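# Press the gauge pin on the yellow-magnet post

## Task

Find which of the checking fixture's four posts has the yellow magnet on it. Press that post's gauge pin until it bottoms out and keep it there for one second; after that the spring is allowed to push it back. The other three pins must stay untouched, and the magnet must not be moved.

## Robot and tools

Robot: two UR20-type arms, left_arm and right_arm, each fitted with a Robotiq 2F-85 two-finger gripper and a wrist camera (cam_left_wrist, cam_right_wrist, both 896x504). Calibrated base places in the scene frame: left_arm root at (+0.060, +0.928, 0) m and right_arm root at (-0.064, -0.817, 0) m, both turned only slightly about z. The scene frame has its origin at table-top height midway between the nominal bases, +z up, +x out over the table, and left_arm on the +y side.

Frames: each arm reports its gripper pose (end_effector_position in metres, end_effector_quat_wxyz, velocities) in its own base frame. The table and any fixed cameras use the scene frame. All motion offsets are taken along the axes of that arm's current Hand target. The gripper's fingers point along its +z and close along its y. end_effector_position is the point between the pads when they are closed. Closed fingertips reach about 19 mm past it, open ones about 6 mm. A camera block sticks out about 10 cm toward the gripper's +x.

Row format, used by execute_actions and move: one flat list of 18 numbers that covers both arms, given even if only one arm moves. First 9 for the left arm: dx, dy, dz, rx, ry, rz, gripper position, force_limit, speed. Then the same 9 for the right arm. dx..rz are offsets from the Hand target as it was when the action or move began, not absolute poses. They are scaled so that 1.0 = 0.6 m or 180 degrees, within [-1, 1]. rx, ry, rz together form a single rotation vector. Sending the same offset twice moves the arm twice. Six zeros re-command the current Hand target. Gripper position runs from +1 (fully open, 85 mm) to about -0.8 (pads touching); -1 closes until something blocks it. force_limit and speed are also in [-1, 1], start at +1, and set grip strength and finger speed (about 20, 85, 150 mm/s at -1, 0, +1). A 0 in a gripper slot is a real command, so resend the previous numbers to leave a gripper unchanged.

execute_actions(actions, cameras): actions is a list of actions. Each action is a table of up to 15 rows, each row lasting 1/30 s, and the last row is held through the remaining steps of the action's 15. Every row counts from the start pose of that action. An empty list simply returns state and images. cameras: left out, null or ["all"] means all; [] means none.

move(target, speed, blend, stop_force, zero, blocking, cameras): drives each gripper in a straight line toward an offset row, or through a list of up to 15 rows. Every row in the list is measured from the same starting Hand targets. speed is in m/s, 0.002 to 4.2, default 0.25. blend is the corner rounding in m. stop_force is in N, 6 to 120, and ends an arm's path when it meets that much resistance along its travel; it cannot be combined with blocking=false, and it is unreliable if the gripper rotates. zero (default true) rezeros the force sensor first. A move lasts at most 10 s. Its result adds a move: line giving the ending (done, off_target, moving, held, fault) and limits (paced = the pose was clipped, held = steps were withheld). Neither done nor off_target means there was no contact. wait(seconds 0 to 10) keeps the last commands in force. stop brakes a running move. zoom_image(camera, region [x0,y0,x1,y1] px, at most 504x504) gives a closer look. zero_wrist_force(arm) tares the sensor. finished_scene(scene) ends the scene and cannot be undone. read_manual gives only licence texts.

Results: joint positions and torques, Hand target (the last commanded pose after clipping, which is the reference for the next offsets), Tool commands, object_status (0 moving, 1 blocked while opening, 2 blocked while closing i.e. gripping, 3 reached the position), position_measured in counts (3 open, 230 pads together), and wrist force and torque in the end-effector axes, plus the peak since the last reading. A gripper often stops short of its Hand target; send the remaining distance as an offset. Orientation commands are clipped to within 32 degrees of the current orientation at each step.

Suggested approach: find the yellow magnet in the camera images, line a closed gripper up above that pin, descend slowly with a small stop_force, press until the pin stops, wait about 1 s, then back off without stop_force.

Avoid: pushing hard. A stiff arm pressed even slightly past a firm contact can force-fault around 150 N (±25) or torque-fault, and either stops the arm for 10 s. Also avoid touching the other pins or the magnet, and keep anything from falling off the table, which fails the task. Do not let the arms press or hit each other. Do not pass close to an arm's own base. Do not overload motors, which can cause over-temperature stops. Do not let the gripper take large forces.

Each tool is called after "Call:" by a JSON object that holds its "op" and its "data".

## Session

Call:
{"op": "execute_actions", "data": {"actions": []}}

Scene clock: 0.00 s.
left_arm: end_effector_position=(+0.6452, +0.5338, +0.3687) position_measured=3 object_status=3 end_effector_quat_wxyz=(+0.054, +0.895, -0.431, +0.101) | right_arm: end_effector_position=(+1.0094, -0.4085, +0.1239) position_measured=3 object_status=3 end_effector_quat_wxyz=(+0.497, -0.362, -0.574, -0.541)
Joint positions: left_arm=[0.541 -1.507 2.094 -2.179 -1.799 -1.706] | right_arm=[2.693 -2.576 -1.22 -2.623 2.507 -0.374]
Joint velocities: within noise
Joint torques (N m): no reading
Motor temperatures (°C): left_arm=[24 36 26 39 35 34] | right_arm=[29 36 36 38 34 39]
Wrist force (N): no reading
Wrist torque (N m): no reading
Wrist force, peak (N): no reading
Hand target: left_arm +0.6452, +0.5338, +0.3687; +0.054, +0.895, -0.431, +0.101 | right_arm +1.0094, -0.4085, +0.1239; +0.497, -0.362, -0.574, -0.541
Tool commands: left_gripper/position=+1.0 left_gripper/force_limit=+1.0 left_gripper/speed=+1.0 right_gripper/position=+1.0 right_gripper/force_limit=+1.0 right_gripper/speed=+1.0

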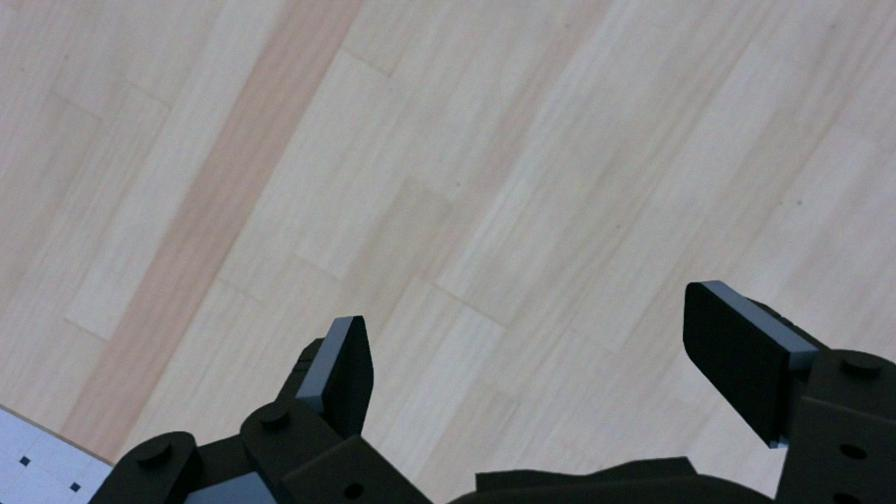

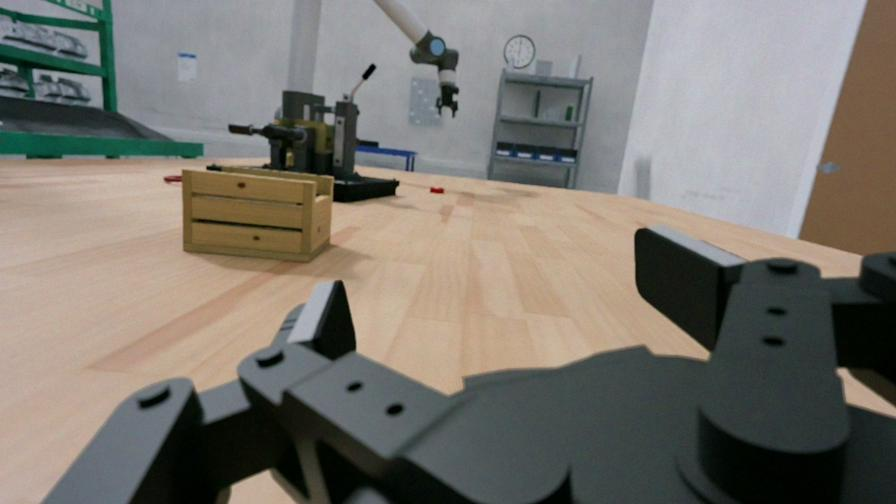

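Call:
{"op": "zoom_image", "data": {"camera": "cam_right_wrist", "region": [150, 50, 460, 260]}}

Call:
{"op": "zoom_image", "data": {"camera": "cam_left_wrist", "region": [0, 354, 200, 504]}}

Scaled by 1.626 from the camera's 896x504 image, which has a finer 1280x720 frame.

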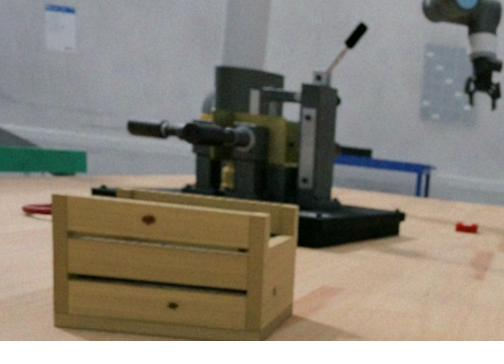

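Scaled by 2.520 from the camera's 896x504 image, which has a finer 1280x720 frame.

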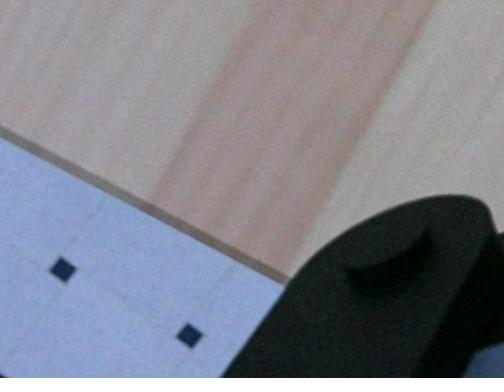

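Call:
{"op": "move", "data": {"target": [0.638,0.653,-0.323,0,0,0,1,1,1,0,0,0,0,0,0,1,1,1], "speed": 0.4}}

Scene clock: 3.57 s.
left_arm: end_effector_position=(+0.5458, +0.0342, +0.6479) position_measured=3 object_status=3 end_effector_quat_wxyz=(+0.054, +0.895, -0.431, +0.101) | right_arm: end_effector_position=(+1.0094, -0.4085, +0.1239) position_measured=3 object_status=3 end_effector_quat_wxyz=(+0.497, -0.362, -0.574, -0.541)
Joint positions: left_arm=[-0.216 -2.074 2.133 -1.803 -1.721 -2.474] | right_arm=[2.693 -2.576 -1.22 -2.623 2.507 -0.374]
Joint velocities: within noise
Joint torques (N m): left_arm=[-17.37 -12.4 -131.73 -7.01 4.33 -4.16] | right_arm=[0.35 248.22 75 -2.74 1.06 0.17]
Motor temperatures (°C): left_arm=[24 36 26 39 35 34] | right_arm=[29 36 36 38 34 39]
Wrist force (N): left_arm=[-0.3 -0.2 -0.1] | right_arm=[-0.2 0.2 0.0]
Wrist torque (N m): left_arm=[-0.09 0.03 -0.04] | right_arm=[0.04 0.03 0.00]
Wrist force, peak (N): left_arm=[3.1 2.9 -1.0] | right_arm=[0.0 0.4 0.5]
Hand target: left_arm +0.5458, +0.0341, +0.6479; +0.054, +0.895, -0.431, +0.101 | right_arm +1.0094, -0.4085, +0.1239; +0.497, -0.362, -0.574, -0.541
Off the commanded pose: left_arm 0.000 m, 0 deg | right_arm 0.000 m, 0 deg.
move: done
camera_calibration:
cam_left_wrist: T_world_to_cam=[[-0.854395, -0.519376, -0.0160802, 0.511297], [-0.518451, 0.849978, 0.0935224, 0.216583], [-0.0349055, 0.0882418, -0.995487, 0.787043], [0, 0, 0, 1]] pos_world=[0.576609, 0.0120151, 0.771458]

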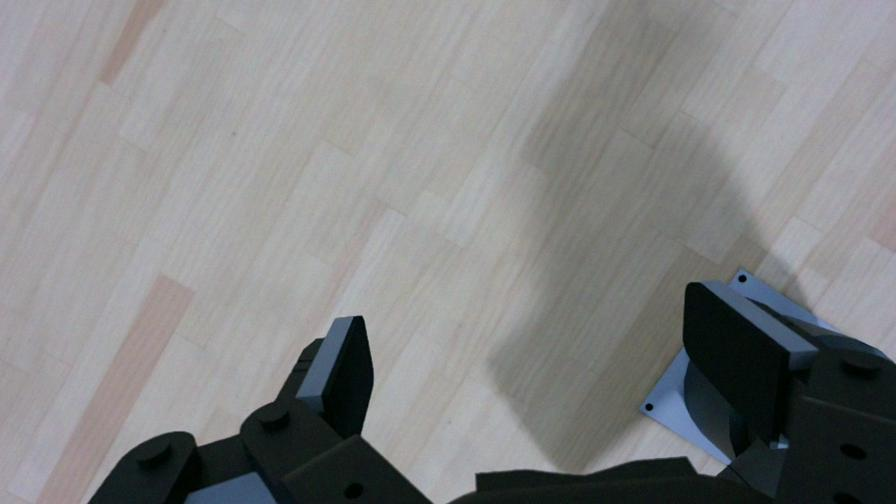

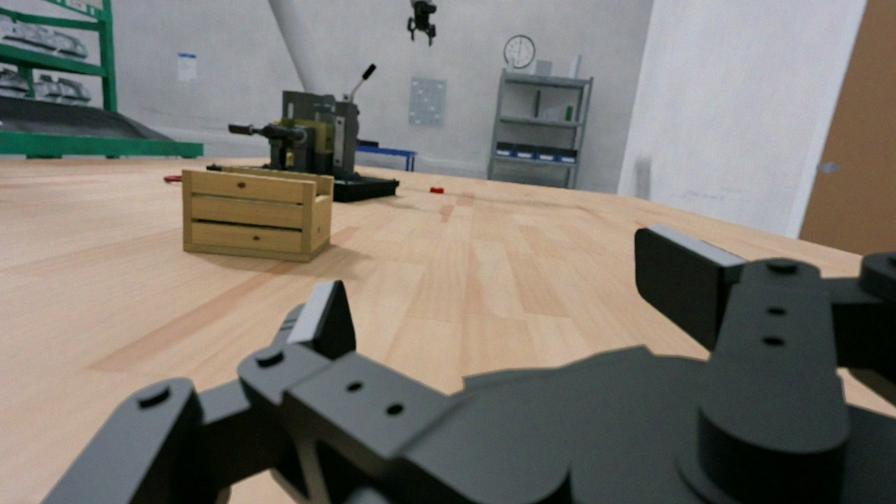

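Call:
{"op": "move", "data": {"target": [0.622,0.585,-0.02,0,0,0,1,1,1,0,0,0,0,0,0,1,1,1], "speed": 0.4, "cameras": ["cam_left_wrist"]}}

Scene clock: 5.70 s.
left_arm: end_effector_position=(+0.4968, -0.4660, +0.7475) position_measured=3 object_status=3 end_effector_quat_wxyz=(+0.054, +0.895, -0.431, +0.101) | right_arm: end_effector_position=(+1.0094, -0.4085, +0.1239) position_measured=3 object_status=3 end_effector_quat_wxyz=(+0.497, -0.362, -0.574, -0.541)
Joint positions: left_arm=[-1.068 -1.941 1.942 -1.798 -1.541 -3.31] | right_arm=[2.693 -2.576 -1.22 -2.623 2.507 -0.374]
Joint velocities: within noise
Joint torques (N m): left_arm=[-15.85 12.36 -137.88 -6.99 6.58 -5.05] | right_arm=[-1.99 246.31 76.65 -2.79 1.47 0.8]
Motor temperatures (°C): left_arm=[24 36 26 39 35 34] | right_arm=[29 36 36 38 34 39]
Wrist force (N): left_arm=[0.4 -0.2 -0.3] | right_arm=[0.2 0.3 0.2]
Wrist torque (N m): left_arm=[-0.06 0.00 0.00] | right_arm=[0.05 -0.04 0.00]
Wrist force, peak (N): left_arm=[3.4 3.0 0.0] | right_arm=[0.1 0.5 0.5]
Hand target: left_arm +0.4968, -0.4662, +0.7475; +0.054, +0.895, -0.431, +0.101 | right_arm +1.0094, -0.4085, +0.1239; +0.497, -0.362, -0.574, -0.541
Off the commanded pose: left_arm 0.000 m, 0 deg | right_arm 0.000 m, 0 deg.
move: done
camera_calibration:
cam_left_wrist: T_world_to_cam=[[-0.854391, -0.519383, -0.0160287, 0.211244], [-0.518456, 0.849984, 0.0934379, 0.607017], [-0.0349059, 0.0881427, -0.995496, 0.928572], [0, 0, 0, 1]] pos_world=[0.527609, -0.488085, 0.871058]
Images, in order (width x height): cam_left_wrist 896x504.

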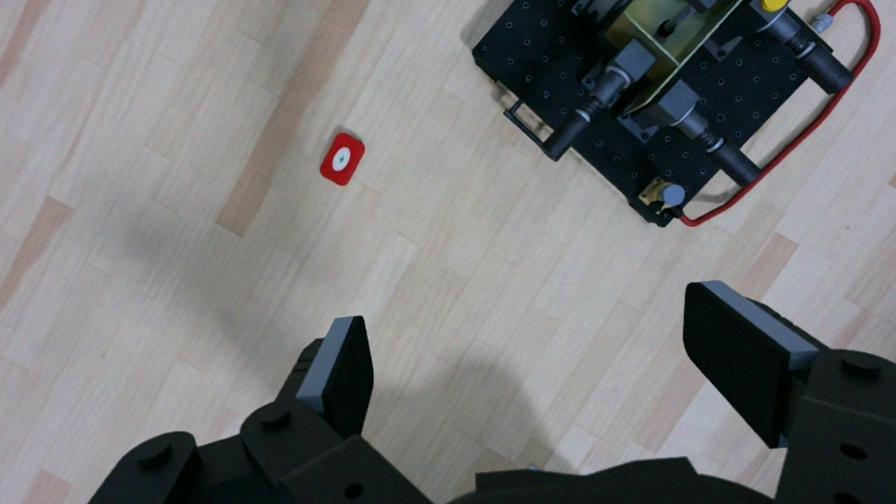

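Call:
{"op": "move", "data": {"target": [0.268,0.722,0.07,0,0,0,1,1,1,0,0,0,0,0,0,1,1,1], "speed": 0.4, "cameras": ["cam_left_wrist"]}}

Call:
{"op": "zoom_image", "data": {"camera": "cam_left_wrist", "region": [200, 0, 700, 300]}}

Scene clock: 7.83 s.
left_arm: end_effector_position=(+0.2616, -0.8659, +0.7472) position_measured=3 object_status=3 end_effector_quat_wxyz=(+0.054, +0.895, -0.431, +0.101) | right_arm: end_effector_position=(+1.0094, -0.4085, +0.1239) position_measured=3 object_status=3 end_effector_quat_wxyz=(+0.497, -0.362, -0.574, -0.541)
Joint positions: left_arm=[-1.552 -1.658 1.726 -1.828 -1.44 -3.784] | right_arm=[2.693 -2.576 -1.22 -2.623 2.507 -0.374]
Joint velocities: within noise
Joint torques (N m): left_arm=[-24.58 -50.88 -123.11 -8.12 6.11 -3.02] | right_arm=[-1.01 251.82 73.62 -1.75 1.78 1.26]
Motor temperatures (°C): left_arm=[24 36 26 39 35 34] | right_arm=[29 36 36 38 34 39]
Wrist force (N): left_arm=[0.2 -0.9 -0.2] | right_arm=[0.3 0.2 0.0]
Wrist torque (N m): left_arm=[-0.11 -0.03 0.05] | right_arm=[0.05 -0.07 0.00]
Wrist force, peak (N): left_arm=[-1.4 -4.3 -0.6] | right_arm=[0.2 0.4 0.5]
Hand target: left_arm +0.2615, -0.8661, +0.7471; +0.054, +0.895, -0.431, +0.101 | right_arm +1.0094, -0.4085, +0.1239; +0.497, -0.362, -0.574, -0.541
Off the commanded pose: left_arm 0.000 m, 0 deg | right_arm 0.000 m, 0 deg.
move: done
camera_calibration:
cam_left_wrist: T_world_to_cam=[[-0.854391, -0.519383, -0.0160287, -0.197381], [-0.518456, 0.849984, 0.0934379, 0.825149], [-0.0349059, 0.0881427, -0.995496, 0.955324], [0, 0, 0, 1]] pos_world=[0.292509, -0.888085, 0.870758]
Images, in order (width x height): cam_left_wrist 896x504.

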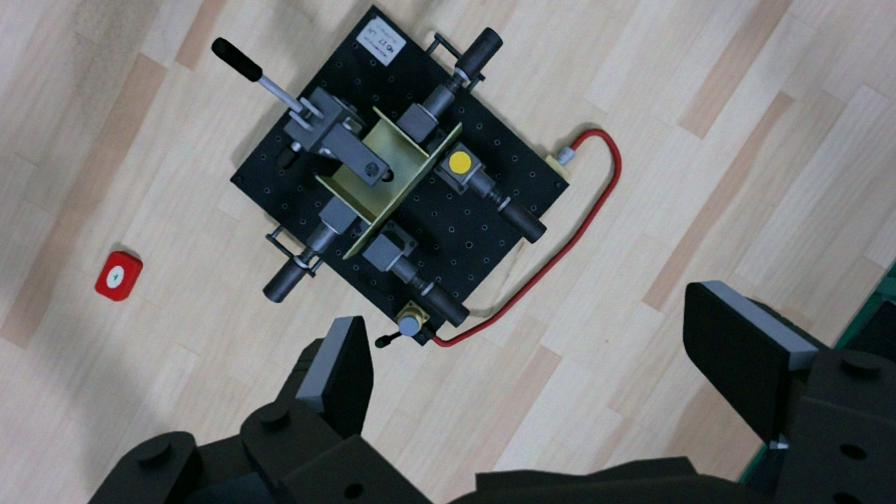

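Scaled by 1.008 from the camera's 896x504 image, which has a finer 1280x720 frame.

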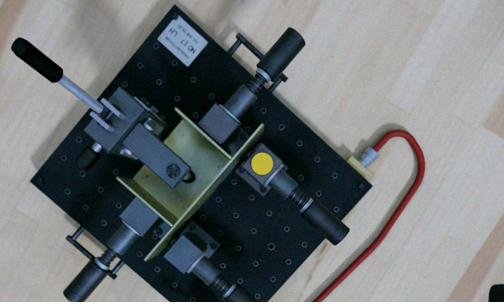

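Call:
{"op": "zoom_image", "data": {"camera": "cam_left_wrist", "region": [400, 120, 580, 260]}}

Call:
{"op": "zoom_image", "data": {"camera": "cam_left_wrist", "region": [330, 190, 510, 360]}}

Scaled by 2.800 from the camera's 896x504 image, which has a finer 1280x720 frame.

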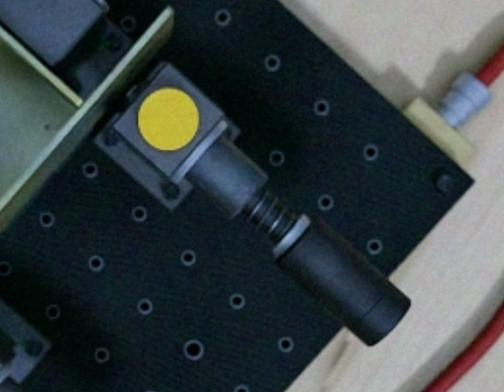

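Scaled by 2.800 from the camera's 896x504 image, which has a finer 1280x720 frame.

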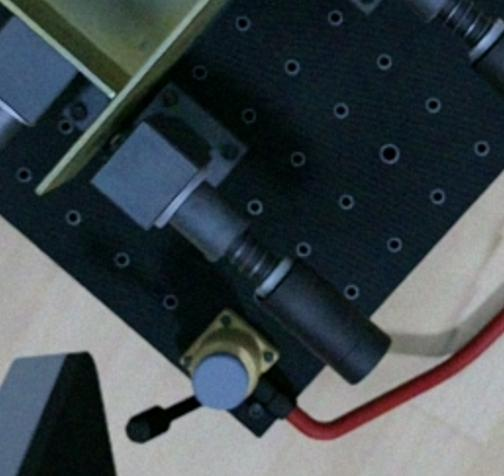

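Call:
{"op": "move", "data": {"target": [-0.2502,0.2392,0.6237,0.0283,-0.0689,-0.2184,-1,1,-0.5,0,0,0,0,0,0,1,1,1], "speed": 0.4, "cameras": ["cam_left_wrist"]}}

Call:
{"op": "zoom_image", "data": {"camera": "cam_left_wrist", "region": [250, 100, 650, 500]}}

Scene clock: 13.33 s.
left_arm: end_effector_position=(+0.1082, -0.9099, +0.3501) position_measured=232 object_status=0 end_effector_quat_wxyz=(+0.000, +0.995, -0.104, +0.000) | right_arm: end_effector_position=(+1.0094, -0.4085, +0.1239) position_measured=3 object_status=3 end_effector_quat_wxyz=(+0.497, -0.362, -0.574, -0.541)
Joint positions: left_arm=[-1.674 -1.423 2.007 -2.154 -1.57 -4.608] | right_arm=[2.693 -2.576 -1.22 -2.623 2.507 -0.374]
Joint velocities: within noise
Joint torques (N m): left_arm=[-16.66 -97.05 -69.78 -13.74 -4.68 -3.91] | right_arm=[1.11 252.77 73.19 -0.31 3.99 2.93]
Motor temperatures (°C): left_arm=[24 36 26 39 35 34] | right_arm=[29 36 36 37 34 39]
Wrist force (N): left_arm=[0.4 0.0 -0.4] | right_arm=[0.2 0.0 0.3]
Wrist torque (N m): left_arm=[-0.06 -0.17 0.00] | right_arm=[-0.01 -0.04 0.00]
Wrist force, peak (N): left_arm=[1.7 -2.4 -3.7] | right_arm=[0.3 0.7 0.4]
Hand target: left_arm +0.1081, -0.9099, +0.3500; +0.000, +0.995, -0.104, +0.000 | right_arm +1.0094, -0.4085, +0.1239; +0.497, -0.362, -0.574, -0.541
Off the commanded pose: left_arm 0.000 m, 0 deg | right_arm 0.000 m, 0 deg.
move: done
camera_calibration:
cam_left_wrist: T_world_to_cam=[[-0.330387, -0.943841, 0.00293229, -0.80729], [-0.89515, 0.314325, 0.316079, 0.295432], [-0.29925, 0.101804, -0.948728, 0.583188], [0, 0, 0, 1]] pos_world=[0.172258, -0.914186, 0.462274]
Images, in order (width x height): cam_left_wrist 896x504.

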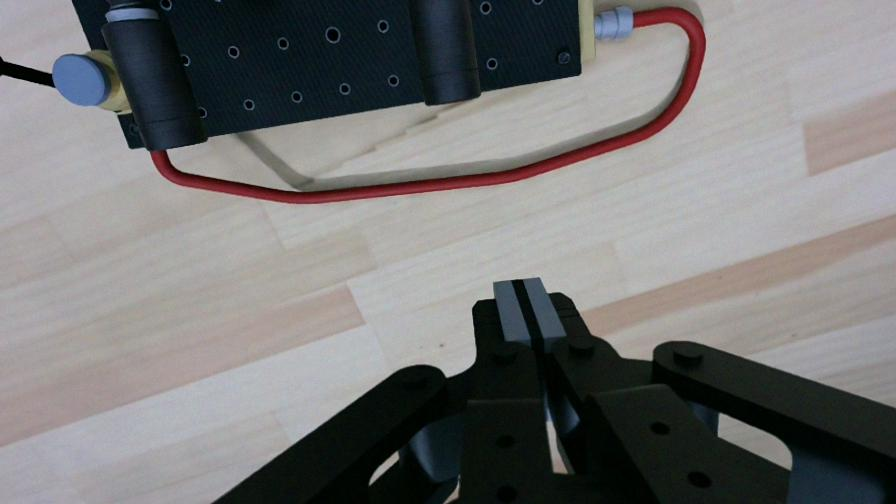

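Scaled by 1.260 from the camera's 896x504 image, which has a finer 1280x720 frame.

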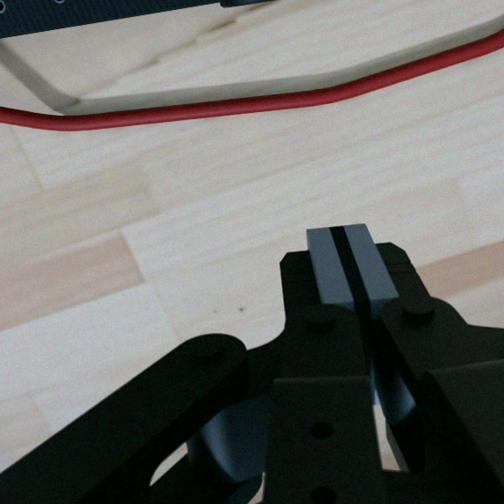

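Call:
{"op": "move", "data": {"target": [0,0,0.25,0,0,0,-1,1,-0.5,0,0,0,0,0,0,1,1,1], "speed": 0.25}}

Call:
{"op": "zoom_image", "data": {"camera": "cam_right_wrist", "region": [180, 70, 420, 210]}}

Call:
{"op": "zoom_image", "data": {"camera": "cam_left_wrist", "region": [300, 0, 600, 300]}}

Scene clock: 14.93 s.
left_arm: end_effector_position=(+0.1081, -0.9098, +0.2002) position_measured=232 object_status=3 end_effector_quat_wxyz=(+0.000, +0.995, -0.104, +0.000) | right_arm: end_effector_position=(+1.0094, -0.4085, +0.1239) position_measured=3 object_status=3 end_effector_quat_wxyz=(+0.497, -0.362, -0.574, -0.541)
Joint positions: left_arm=[-1.674 -1.296 2.109 -2.382 -1.571 -4.608] | right_arm=[2.693 -2.576 -1.22 -2.623 2.507 -0.374]
Joint velocities: within noise
Joint torques (N m): left_arm=[21.41 -112.56 -54.47 -14.01 -2.22 1.98] | right_arm=[-2.69 252.14 74.96 -0.95 3.58 2.95]
Motor temperatures (°C): left_arm=[24 36 26 39 35 34] | right_arm=[29 36 36 37 34 39]
Wrist force (N): left_arm=[-0.1 -0.2 0.0] | right_arm=[0.1 0.2 0.2]
Wrist torque (N m): left_arm=[-0.12 -0.06 0.03] | right_arm=[0.04 -0.01 0.00]
Wrist force, peak (N): left_arm=[0.0 -0.1 -3.5] | right_arm=[0.0 0.5 0.5]
Hand target: left_arm +0.1082, -0.9098, +0.2000; +0.000, +0.995, -0.104, +0.000 | right_arm +1.0094, -0.4085, +0.1239; +0.497, -0.362, -0.574, -0.541
Off the commanded pose: left_arm 0.000 m, 0 deg | right_arm 0.000 m, 0 deg.
move: done
camera_calibration:
cam_left_wrist: T_world_to_cam=[[-0.330404, -0.943835, 0.00297379, -0.806793], [-0.895113, 0.314345, 0.316164, 0.342677], [-0.299341, 0.1018, -0.9487, 0.440937], [0, 0, 0, 1]] pos_world=[0.172158, -0.914086, 0.312374]

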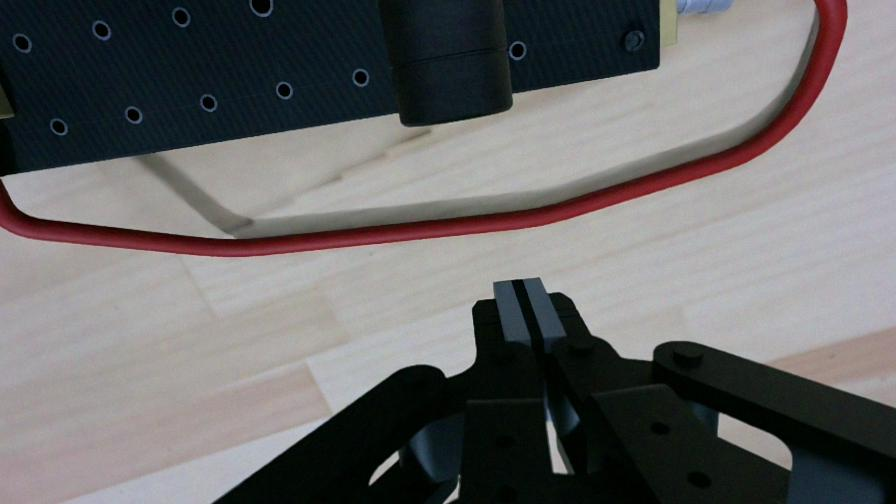

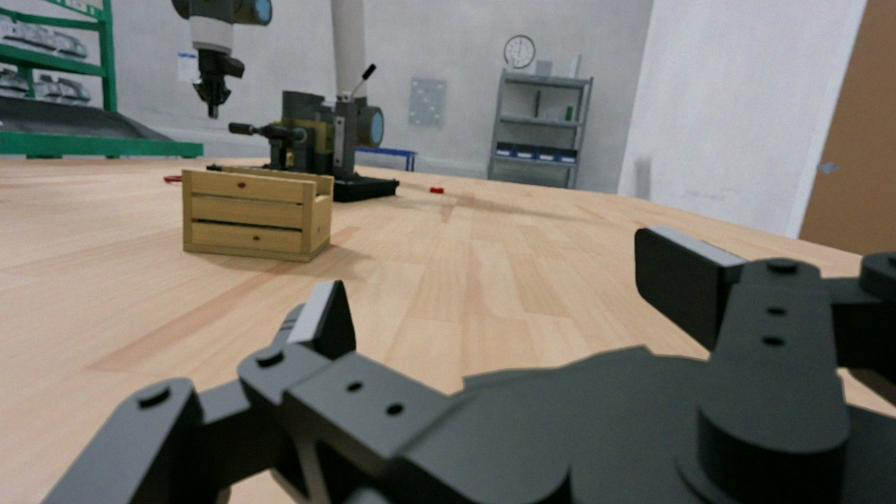

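Scaled by 2.100 from the camera's 896x504 image, which has a finer 1280x720 frame.

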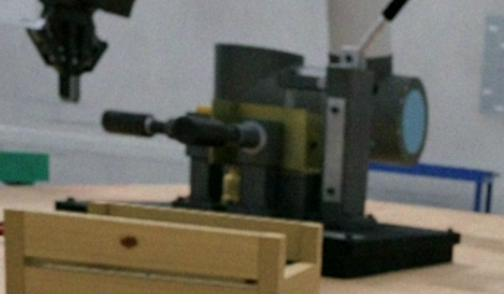

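Scaled by 1.680 from the camera's 896x504 image, which has a finer 1280x720 frame.

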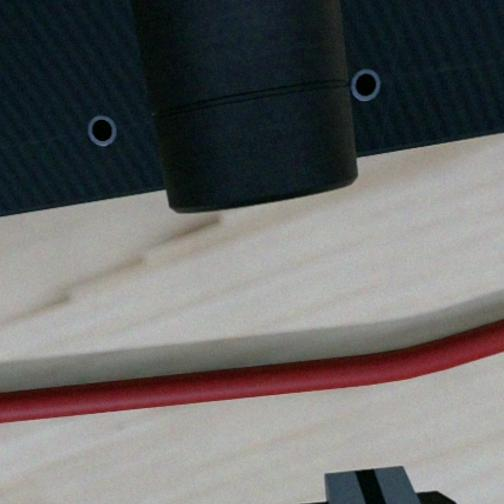

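Call:
{"op": "move", "data": {"target": [0.04,-0.0183,0.07,0,0,0,-1,1,-0.5,0,0,0,0,0,0,1,1,1], "speed": 0.2}}

Call:
{"op": "zoom_image", "data": {"camera": "cam_right_wrist", "region": [180, 70, 420, 210]}}

Call:
{"op": "zoom_image", "data": {"camera": "cam_left_wrist", "region": [300, 0, 700, 300]}}

Scene clock: 17.20 s.
left_arm: end_effector_position=(+0.1339, -0.9040, +0.1581) position_measured=232 object_status=3 end_effector_quat_wxyz=(+0.000, +0.995, -0.104, +0.000) | right_arm: end_effector_position=(+1.0094, -0.4085, +0.1239) position_measured=3 object_status=3 end_effector_quat_wxyz=(+0.497, -0.362, -0.574, -0.541)
Joint positions: left_arm=[-1.646 -1.256 2.134 -2.448 -1.57 -4.58] | right_arm=[2.693 -2.576 -1.22 -2.623 2.507 -0.374]
Joint velocities: within noise
Joint torques (N m): left_arm=[19.76 -114.1 -54.87 -12.9 3.55 2.04] | right_arm=[-3.29 254.27 75.31 -0.21 3.61 3.58]
Motor temperatures (°C): left_arm=[24 36 26 39 35 34] | right_arm=[29 36 36 37 34 39]
Wrist force (N): left_arm=[-0.1 -0.1 -0.4] | right_arm=[0.0 0.6 0.1]
Wrist torque (N m): left_arm=[-0.13 -0.08 0.05] | right_arm=[0.12 -0.01 0.00]
Wrist force, peak (N): left_arm=[-1.0 0.3 -1.5] | right_arm=[0.2 0.7 0.1]
Hand target: left_arm +0.1340, -0.9040, +0.1580; +0.000, +0.995, -0.104, +0.000 | right_arm +1.0094, -0.4085, +0.1239; +0.497, -0.362, -0.574, -0.541
Off the commanded pose: left_arm 0.000 m, 0 deg | right_arm 0.000 m, 0 deg.
move: done
camera_calibration:
cam_left_wrist: T_world_to_cam=[[-0.330387, -0.943841, 0.00293229, -0.792573], [-0.89515, 0.314325, 0.316079, 0.377207], [-0.29925, 0.101804, -0.948728, 0.408207], [0, 0, 0, 1]] pos_world=[0.197958, -0.908186, 0.270374]

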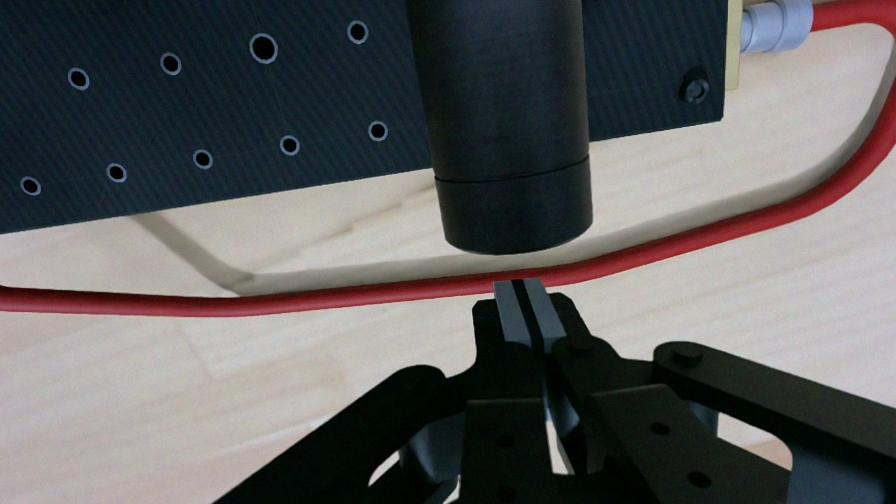

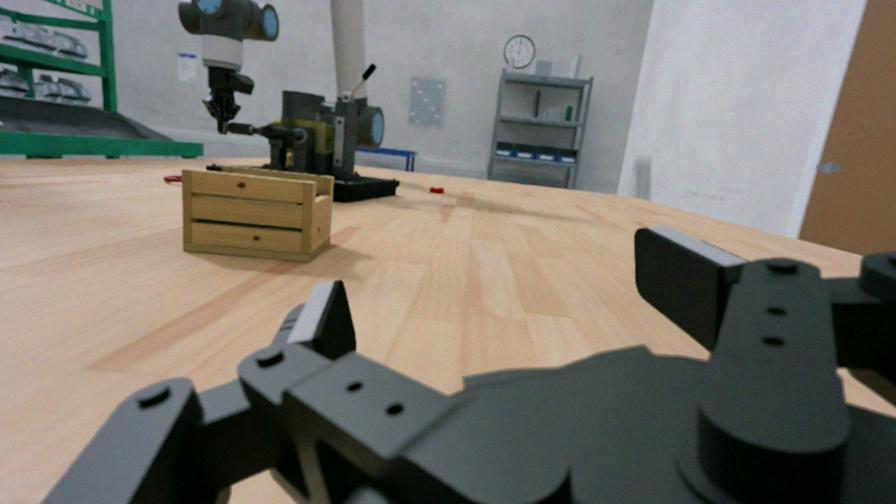

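Scaled by 2.100 from the camera's 896x504 image, which has a finer 1280x720 frame.

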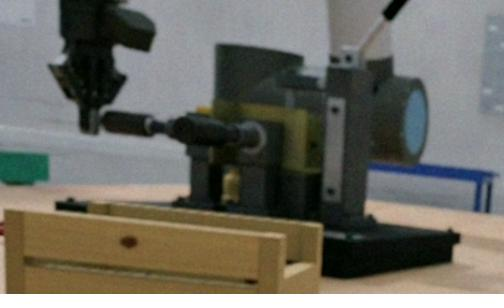

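Scaled by 1.260 from the camera's 896x504 image, which has a finer 1280x720 frame.

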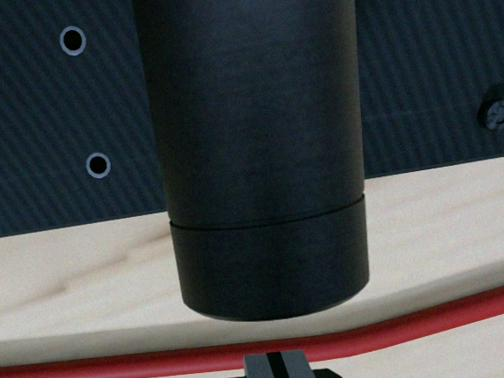

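Call:
{"op": "move", "data": {"target": [0.08,0,0,0,0,0,-1,1,-0.5,0,0,0,0,0,0,1,1,1], "speed": 0.03, "stop_force": 6, "cameras": ["cam_left_wrist"]}}

Call:
{"op": "move", "data": {"target": [0.03,0,0,0,0,0,-1,1,-0.5,0,0,0,0,0,0,1,1,1], "speed": 0.03, "stop_force": 40, "cameras": ["cam_left_wrist"]}}

Scene clock: 19.40 s.
left_arm: end_effector_position=(+0.1525, -0.9078, +0.1580) position_measured=232 object_status=3 end_effector_quat_wxyz=(+0.000, +0.995, -0.104, +0.000) | right_arm: end_effector_position=(+1.0094, -0.4085, +0.1239) position_measured=3 object_status=3 end_effector_quat_wxyz=(+0.497, -0.362, -0.574, -0.541)
Joint positions: left_arm=[-1.625 -1.249 2.124 -2.445 -1.57 -4.559] | right_arm=[2.693 -2.576 -1.22 -2.623 2.507 -0.374]
Joint velocities: within noise
Joint torques (N m): left_arm=[-17.65 -163.28 -53.71 -11.86 0.75 -4.38] | right_arm=[-5.69 251.85 75.54 -0.7 3.3 4.3]
Motor temperatures (°C): left_arm=[24 36 26 39 35 34] | right_arm=[29 36 36 37 34 39]
Wrist force (N): left_arm=[-2.9 0.8 -0.7] | right_arm=[0.5 0.1 0.3]
Wrist torque (N m): left_arm=[-0.09 0.01 0.05] | right_arm=[0.02 -0.09 0.00]
Wrist force, peak (N): left_arm=[-8.1 -1.3 -1.2] | right_arm=[0.2 0.5 0.8]
Hand target: left_arm +0.1525, -0.9079, +0.1580; +0.000, +0.995, -0.104, +0.000 (not the last commanded pose) | right_arm +1.0094, -0.4085, +0.1239; +0.497, -0.362, -0.574, -0.541
Off the commanded pose: left_arm 0.029 m, 0 deg | right_arm 0.000 m, 0 deg.
move: contact (left_arm)
camera_calibration:
cam_left_wrist: T_world_to_cam=[[-0.330302, -0.943871, 0.00290112, -0.790146], [-0.895182, 0.314235, 0.31608, 0.395072], [-0.29925, 0.101805, -0.948728, 0.413981], [0, 0, 0, 1]] pos_world=[0.216558, -0.912086, 0.270174]
Images, in order (width x height): cam_left_wrist 896x504.

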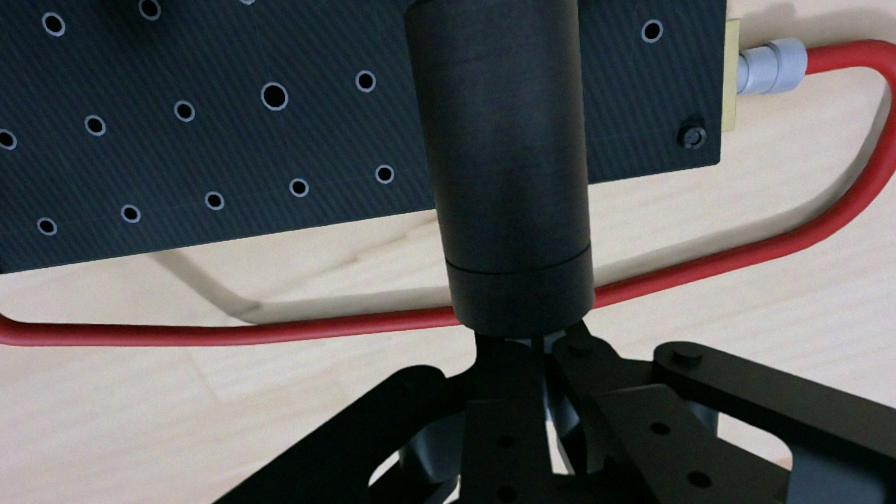

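Scene clock: 20.97 s.
left_arm: end_effector_position=(+0.1701, -0.9116, +0.1580) position_measured=232 object_status=3 end_effector_quat_wxyz=(+0.000, +0.995, -0.104, +0.000) | right_arm: end_effector_position=(+1.0094, -0.4085, +0.1239) position_measured=3 object_status=3 end_effector_quat_wxyz=(+0.497, -0.362, -0.574, -0.541)
Joint positions: left_arm=[-1.605 -1.243 2.115 -2.441 -1.57 -4.539] | right_arm=[2.693 -2.576 -1.22 -2.623 2.507 -0.374]
Joint velocities: within noise
Joint torques (N m): left_arm=[30.31 -116.78 -96.96 -8.61 6.61 2.64] | right_arm=[-6.87 253.63 74.85 -0.16 3.43 3.83]
Motor temperatures (°C): left_arm=[24 36 26 39 35 34] | right_arm=[29 36 36 37 34 39]
Wrist force (N): left_arm=[-12.6 -2.8 -1.2] | right_arm=[0.2 0.2 0.1]
Wrist torque (N m): left_arm=[-0.10 0.19 -0.06] | right_arm=[0.03 -0.04 0.00]
Wrist force, peak (N): left_arm=[-13.0 -3.4 -2.1] | right_arm=[0.4 0.6 0.3]
Hand target: left_arm +0.1701, -0.9116, +0.1580; +0.000, +0.995, -0.104, +0.000 | right_arm +1.0094, -0.4085, +0.1239; +0.497, -0.362, -0.574, -0.541
Off the commanded pose: left_arm 0.000 m, 0 deg | right_arm 0.000 m, 0 deg.
move: done
camera_calibration:
cam_left_wrist: T_world_to_cam=[[-0.330387, -0.943841, 0.00293229, -0.787786], [-0.89515, 0.314325, 0.316079, 0.412064], [-0.29925, 0.101804, -0.948728, 0.419624], [0, 0, 0, 1]] pos_world=[0.234158, -0.915786, 0.270174]
Images, in order (width x height): cam_left_wrist 896x504.

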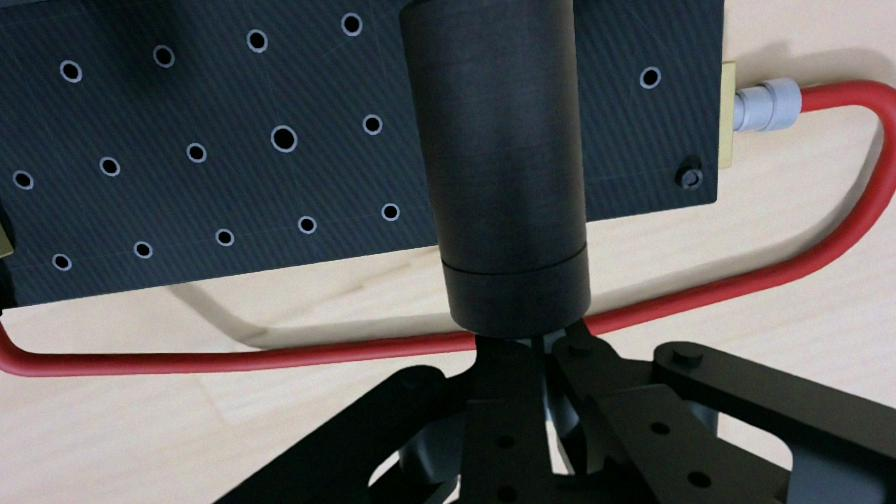

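Call:
{"op": "move", "data": {"target": [0.04,0,0,0,0,0,-1,1,-0.5,0,0,0,0,0,0,1,1,1], "speed": 0.03, "stop_force": 20, "cameras": ["cam_left_wrist"]}}

Call:
{"op": "wait", "data": {"seconds": 1.3}}

Call:
{"op": "zoom_image", "data": {"camera": "cam_right_wrist", "region": [180, 70, 420, 210]}}

Scene clock: 22.73 s.
left_arm: end_effector_position=(+0.1723, -0.9120, +0.1580) position_measured=232 object_status=3 end_effector_quat_wxyz=(+0.000, +0.995, -0.104, +0.000) | right_arm: end_effector_position=(+1.0094, -0.4085, +0.1239) position_measured=3 object_status=3 end_effector_quat_wxyz=(+0.497, -0.362, -0.574, -0.541)
Joint positions: left_arm=[-1.603 -1.243 2.114 -2.441 -1.57 -4.537] | right_arm=[2.693 -2.576 -1.22 -2.623 2.507 -0.374]
Joint velocities: within noise
Joint torques (N m): left_arm=[0.88 -163.15 -54.65 -7.07 3.11 -4.11] | right_arm=[-2.83 252.92 74.9 -1.04 3.11 3.31]
Motor temperatures (°C): left_arm=[24 36 26 39 35 34] | right_arm=[29 36 36 37 34 39]
Wrist force (N): left_arm=[-23.7 4.9 0.5] | right_arm=[-0.1 0.5 0.4]
Wrist torque (N m): left_arm=[0.01 0.45 -0.06] | right_arm=[0.08 0.01 0.00]
Wrist force, peak (N): left_arm=[-105.5 -17.3 -26.5] | right_arm=[0.2 0.4 0.4]
Hand target: left_arm +0.1723, -0.9120, +0.1580; +0.000, +0.995, -0.104, +0.000 (not the last commanded pose) | right_arm +1.0094, -0.4085, +0.1239; +0.497, -0.362, -0.574, -0.541
Off the commanded pose: left_arm 0.022 m, 0 deg | right_arm 0.000 m, 0 deg.
move: contact (left_arm)
camera_calibration:
cam_left_wrist: T_world_to_cam=[[-0.330386, -0.943841, 0.00293216, -0.787531], [-0.89515, 0.314324, 0.316079, 0.41419], [-0.29925, 0.101804, -0.948728, 0.420333], [0, 0, 0, 1]] pos_world=[0.236358, -0.916286, 0.270174]
Images, in order (width x height): cam_left_wrist 896x504.

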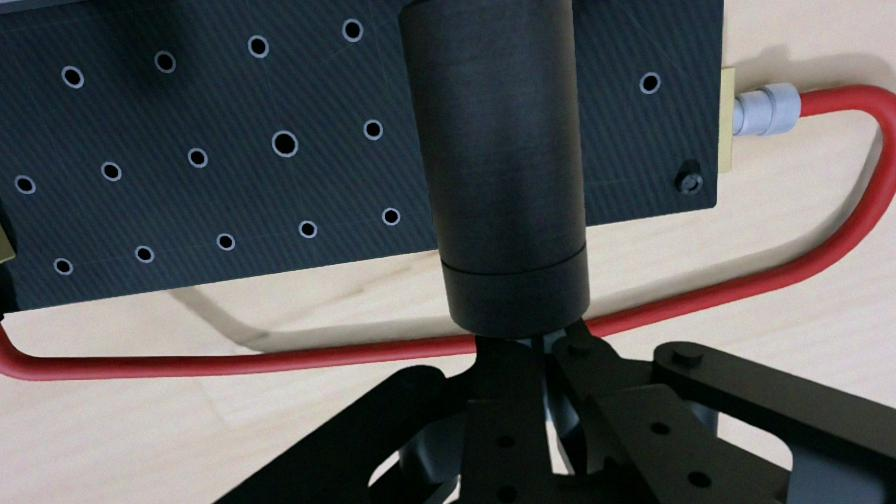

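Scene clock: 24.03 s.
left_arm: end_effector_position=(+0.1723, -0.9120, +0.1580) position_measured=232 object_status=3 end_effector_quat_wxyz=(+0.000, +0.995, -0.104, +0.000) | right_arm: end_effector_position=(+1.0094, -0.4085, +0.1239) position_measured=3 object_status=3 end_effector_quat_wxyz=(+0.497, -0.362, -0.574, -0.541)
Joint positions: left_arm=[-1.603 -1.243 2.114 -2.441 -1.57 -4.537] | right_arm=[2.693 -2.576 -1.22 -2.623 2.507 -0.374]
Joint velocities: within noise
Joint torques (N m): left_arm=[4 -161.66 -59.76 -6.63 1.51 -4.24] | right_arm=[-1.46 254.81 74.87 -1.13 3.11 4.3]
Motor temperatures (°C): left_arm=[24 36 26 39 35 34] | right_arm=[29 36 36 37 34 39]
Wrist force (N): left_arm=[-21.7 4.8 -1.2] | right_arm=[0.1 0.4 0.1]
Wrist torque (N m): left_arm=[-0.03 0.43 -0.04] | right_arm=[0.07 -0.02 -0.01]
Wrist force, peak (N): left_arm=[-23.8 5.0 0.7] | right_arm=[0.1 0.3 0.8]
Hand target: left_arm +0.1723, -0.9120, +0.1580; +0.000, +0.995, -0.104, +0.000 (not the last commanded pose) | right_arm +1.0094, -0.4085, +0.1239; +0.497, -0.362, -0.574, -0.541
Tool commands: left_gripper/position=-1.0 left_gripper/force_limit=+1.0 left_gripper/speed=-0.5 right_gripper/position=+1.0 right_gripper/force_limit=+1.0 right_gripper/speed=+1.0
Off the commanded pose: left_arm 0.022 m, 0 deg | right_arm 0.000 m, 0 deg.
wait: 1.30 s; at rest by 0.17 s
camera_calibration:
cam_left_wrist: T_world_to_cam=[[-0.330387, -0.943841, 0.00293229, -0.787437], [-0.89515, 0.314325, 0.316079, 0.414159], [-0.29925, 0.101804, -0.948728, 0.420323], [0, 0, 0, 1]] pos_world=[0.236358, -0.916186, 0.270174]

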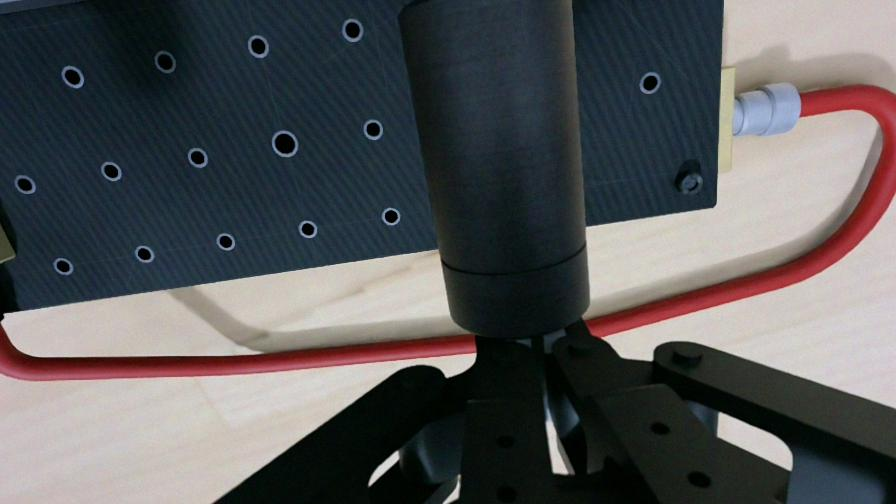

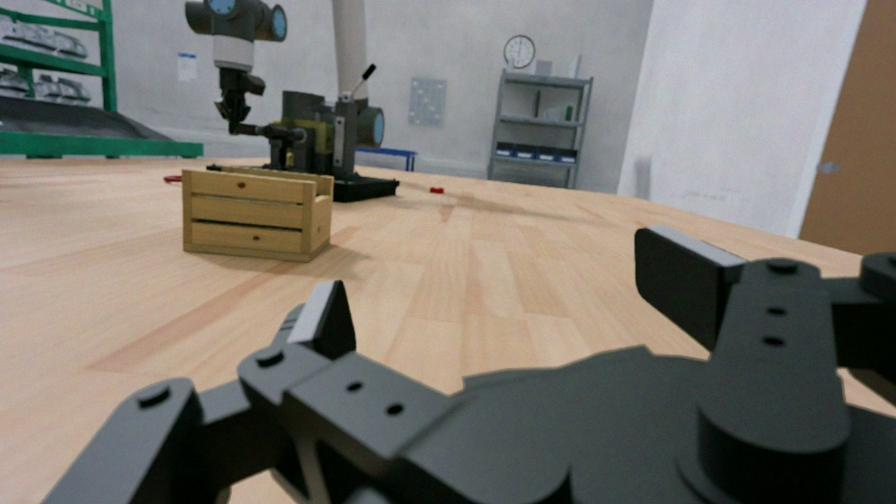

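Scaled by 2.100 from the camera's 896x504 image, which has a finer 1280x720 frame.

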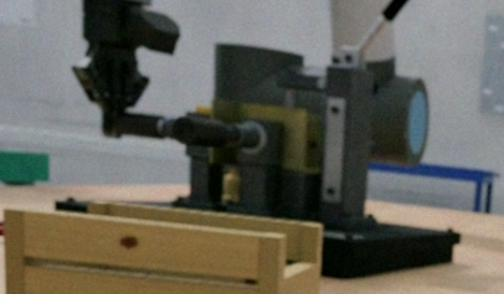

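Call:
{"op": "move", "data": {"target": [-0.08,0,0,0,0,0,-1,1,-0.5,0,0,0,0,0,0,1,1,1], "speed": 0.1, "cameras": ["cam_left_wrist"]}}

Scene clock: 25.23 s.
left_arm: end_effector_position=(+0.1254, -0.9021, +0.1580) position_measured=232 object_status=3 end_effector_quat_wxyz=(+0.000, +0.995, -0.104, +0.000) | right_arm: end_effector_position=(+1.0094, -0.4085, +0.1239) position_measured=3 object_status=3 end_effector_quat_wxyz=(+0.497, -0.362, -0.574, -0.541)
Joint positions: left_arm=[-1.655 -1.258 2.138 -2.45 -1.571 -4.589] | right_arm=[2.693 -2.576 -1.22 -2.623 2.507 -0.374]
Joint velocities: within noise
Joint torques (N m): left_arm=[-14.46 -162.66 -51.06 -13.12 -1.39 -4.72] | right_arm=[-4.69 255.49 76.68 -1.03 3.72 3.56]
Motor temperatures (°C): left_arm=[24 36 26 39 35 34] | right_arm=[29 36 36 37 34 39]
Wrist force (N): left_arm=[-2.6 5.0 -0.4] | right_arm=[0.4 0.3 0.4]
Wrist torque (N m): left_arm=[0.80 0.38 0.04] | right_arm=[0.05 -0.07 0.00]
Wrist force, peak (N): left_arm=[-21.8 4.9 -1.7] | right_arm=[0.0 0.6 0.5]
Hand target: left_arm +0.1253, -0.9021, +0.1580; +0.000, +0.995, -0.104, +0.000 | right_arm +1.0094, -0.4085, +0.1239; +0.497, -0.362, -0.574, -0.541
Off the commanded pose: left_arm 0.000 m, 0 deg | right_arm 0.000 m, 0 deg.
move: done
camera_calibration:
cam_left_wrist: T_world_to_cam=[[-0.330376, -0.943845, 0.0029635, -0.793663], [-0.895124, 0.314315, 0.316164, 0.369149], [-0.299341, 0.1018, -0.9487, 0.405327], [0, 0, 0, 1]] pos_world=[0.189558, -0.906386, 0.270174]
Images, in order (width x height): cam_left_wrist 896x504.

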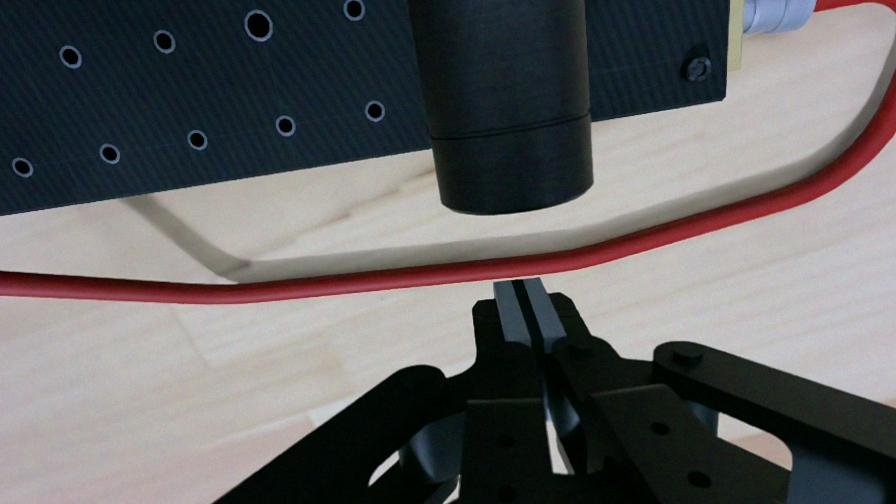

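Call:
{"op": "move", "data": {"target": [0,0,-0.95,0,0,0,-1,1,-0.5,0,0,0,0,0,0,1,1,1], "speed": 0.5, "cameras": ["cam_left_wrist"]}}

Call:
{"op": "zoom_image", "data": {"camera": "cam_left_wrist", "region": [360, 0, 660, 160]}}

Scene clock: 28.60 s.
left_arm: end_effector_position=(+0.1251, -0.9025, +0.7278) position_measured=232 object_status=3 end_effector_quat_wxyz=(+0.000, +0.995, -0.104, +0.000) | right_arm: end_effector_position=(+1.0094, -0.4085, +0.1239) position_measured=3 object_status=3 end_effector_quat_wxyz=(+0.497, -0.362, -0.574, -0.541)
Joint positions: left_arm=[-1.656 -1.569 1.615 -1.616 -1.57 -4.59] | right_arm=[2.693 -2.576 -1.22 -2.623 2.507 -0.374]
Joint velocities: within noise
Joint torques (N m): left_arm=[-9.43 -72.02 -124.94 -3.47 -4.09 -2.01] | right_arm=[-6.73 251.74 76.65 -0.69 3.41 4.1]
Motor temperatures (°C): left_arm=[24 36 26 39 35 34] | right_arm=[29 36 36 37 34 39]
Wrist force (N): left_arm=[-2.8 4.7 -0.4] | right_arm=[0.0 0.3 0.0]
Wrist torque (N m): left_arm=[0.85 0.42 0.06] | right_arm=[0.06 0.00 0.00]
Wrist force, peak (N): left_arm=[-2.6 5.1 4.5] | right_arm=[0.2 0.5 0.5]
Hand target: left_arm +0.1251, -0.9026, +0.7280; +0.000, +0.995, -0.104, +0.000 | right_arm +1.0094, -0.4085, +0.1239; +0.497, -0.362, -0.574, -0.541
Off the commanded pose: left_arm 0.000 m, 0 deg | right_arm 0.000 m, 0 deg.
move: done
camera_calibration:
cam_left_wrist: T_world_to_cam=[[-0.330387, -0.943841, 0.00293229, -0.79583], [-0.89515, 0.314325, 0.316079, 0.18882], [-0.29925, 0.101804, -0.948728, 0.945921], [0, 0, 0, 1]] pos_world=[0.189158, -0.906786, 0.840074]
Images, in order (width x height): cam_left_wrist 896x504.

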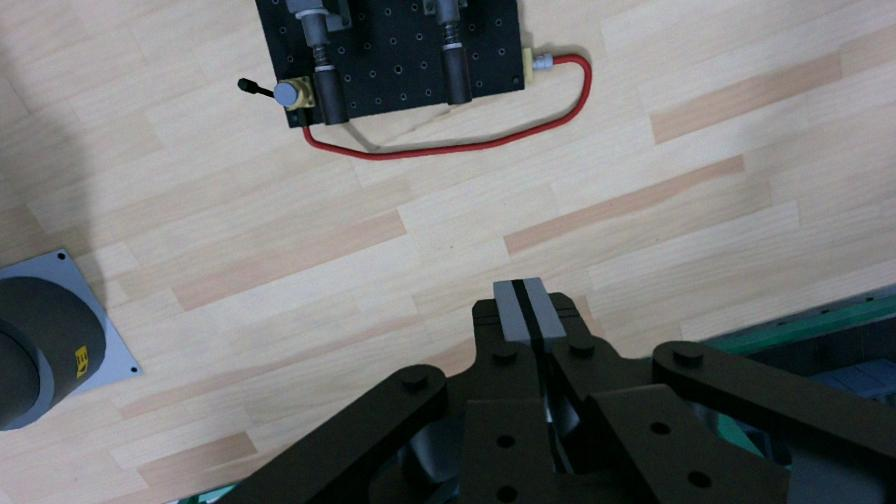

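Scaled by 1.680 from the camera's 896x504 image, which has a finer 1280x720 frame.

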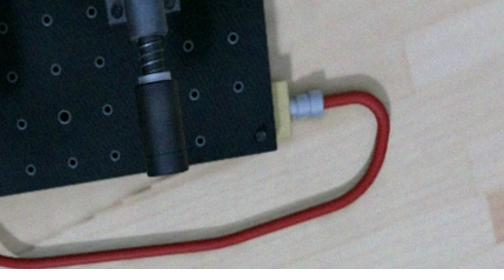

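Call:
{"op": "finished_scene", "data": {"scene": 1}}

The scene is finished: the task was done.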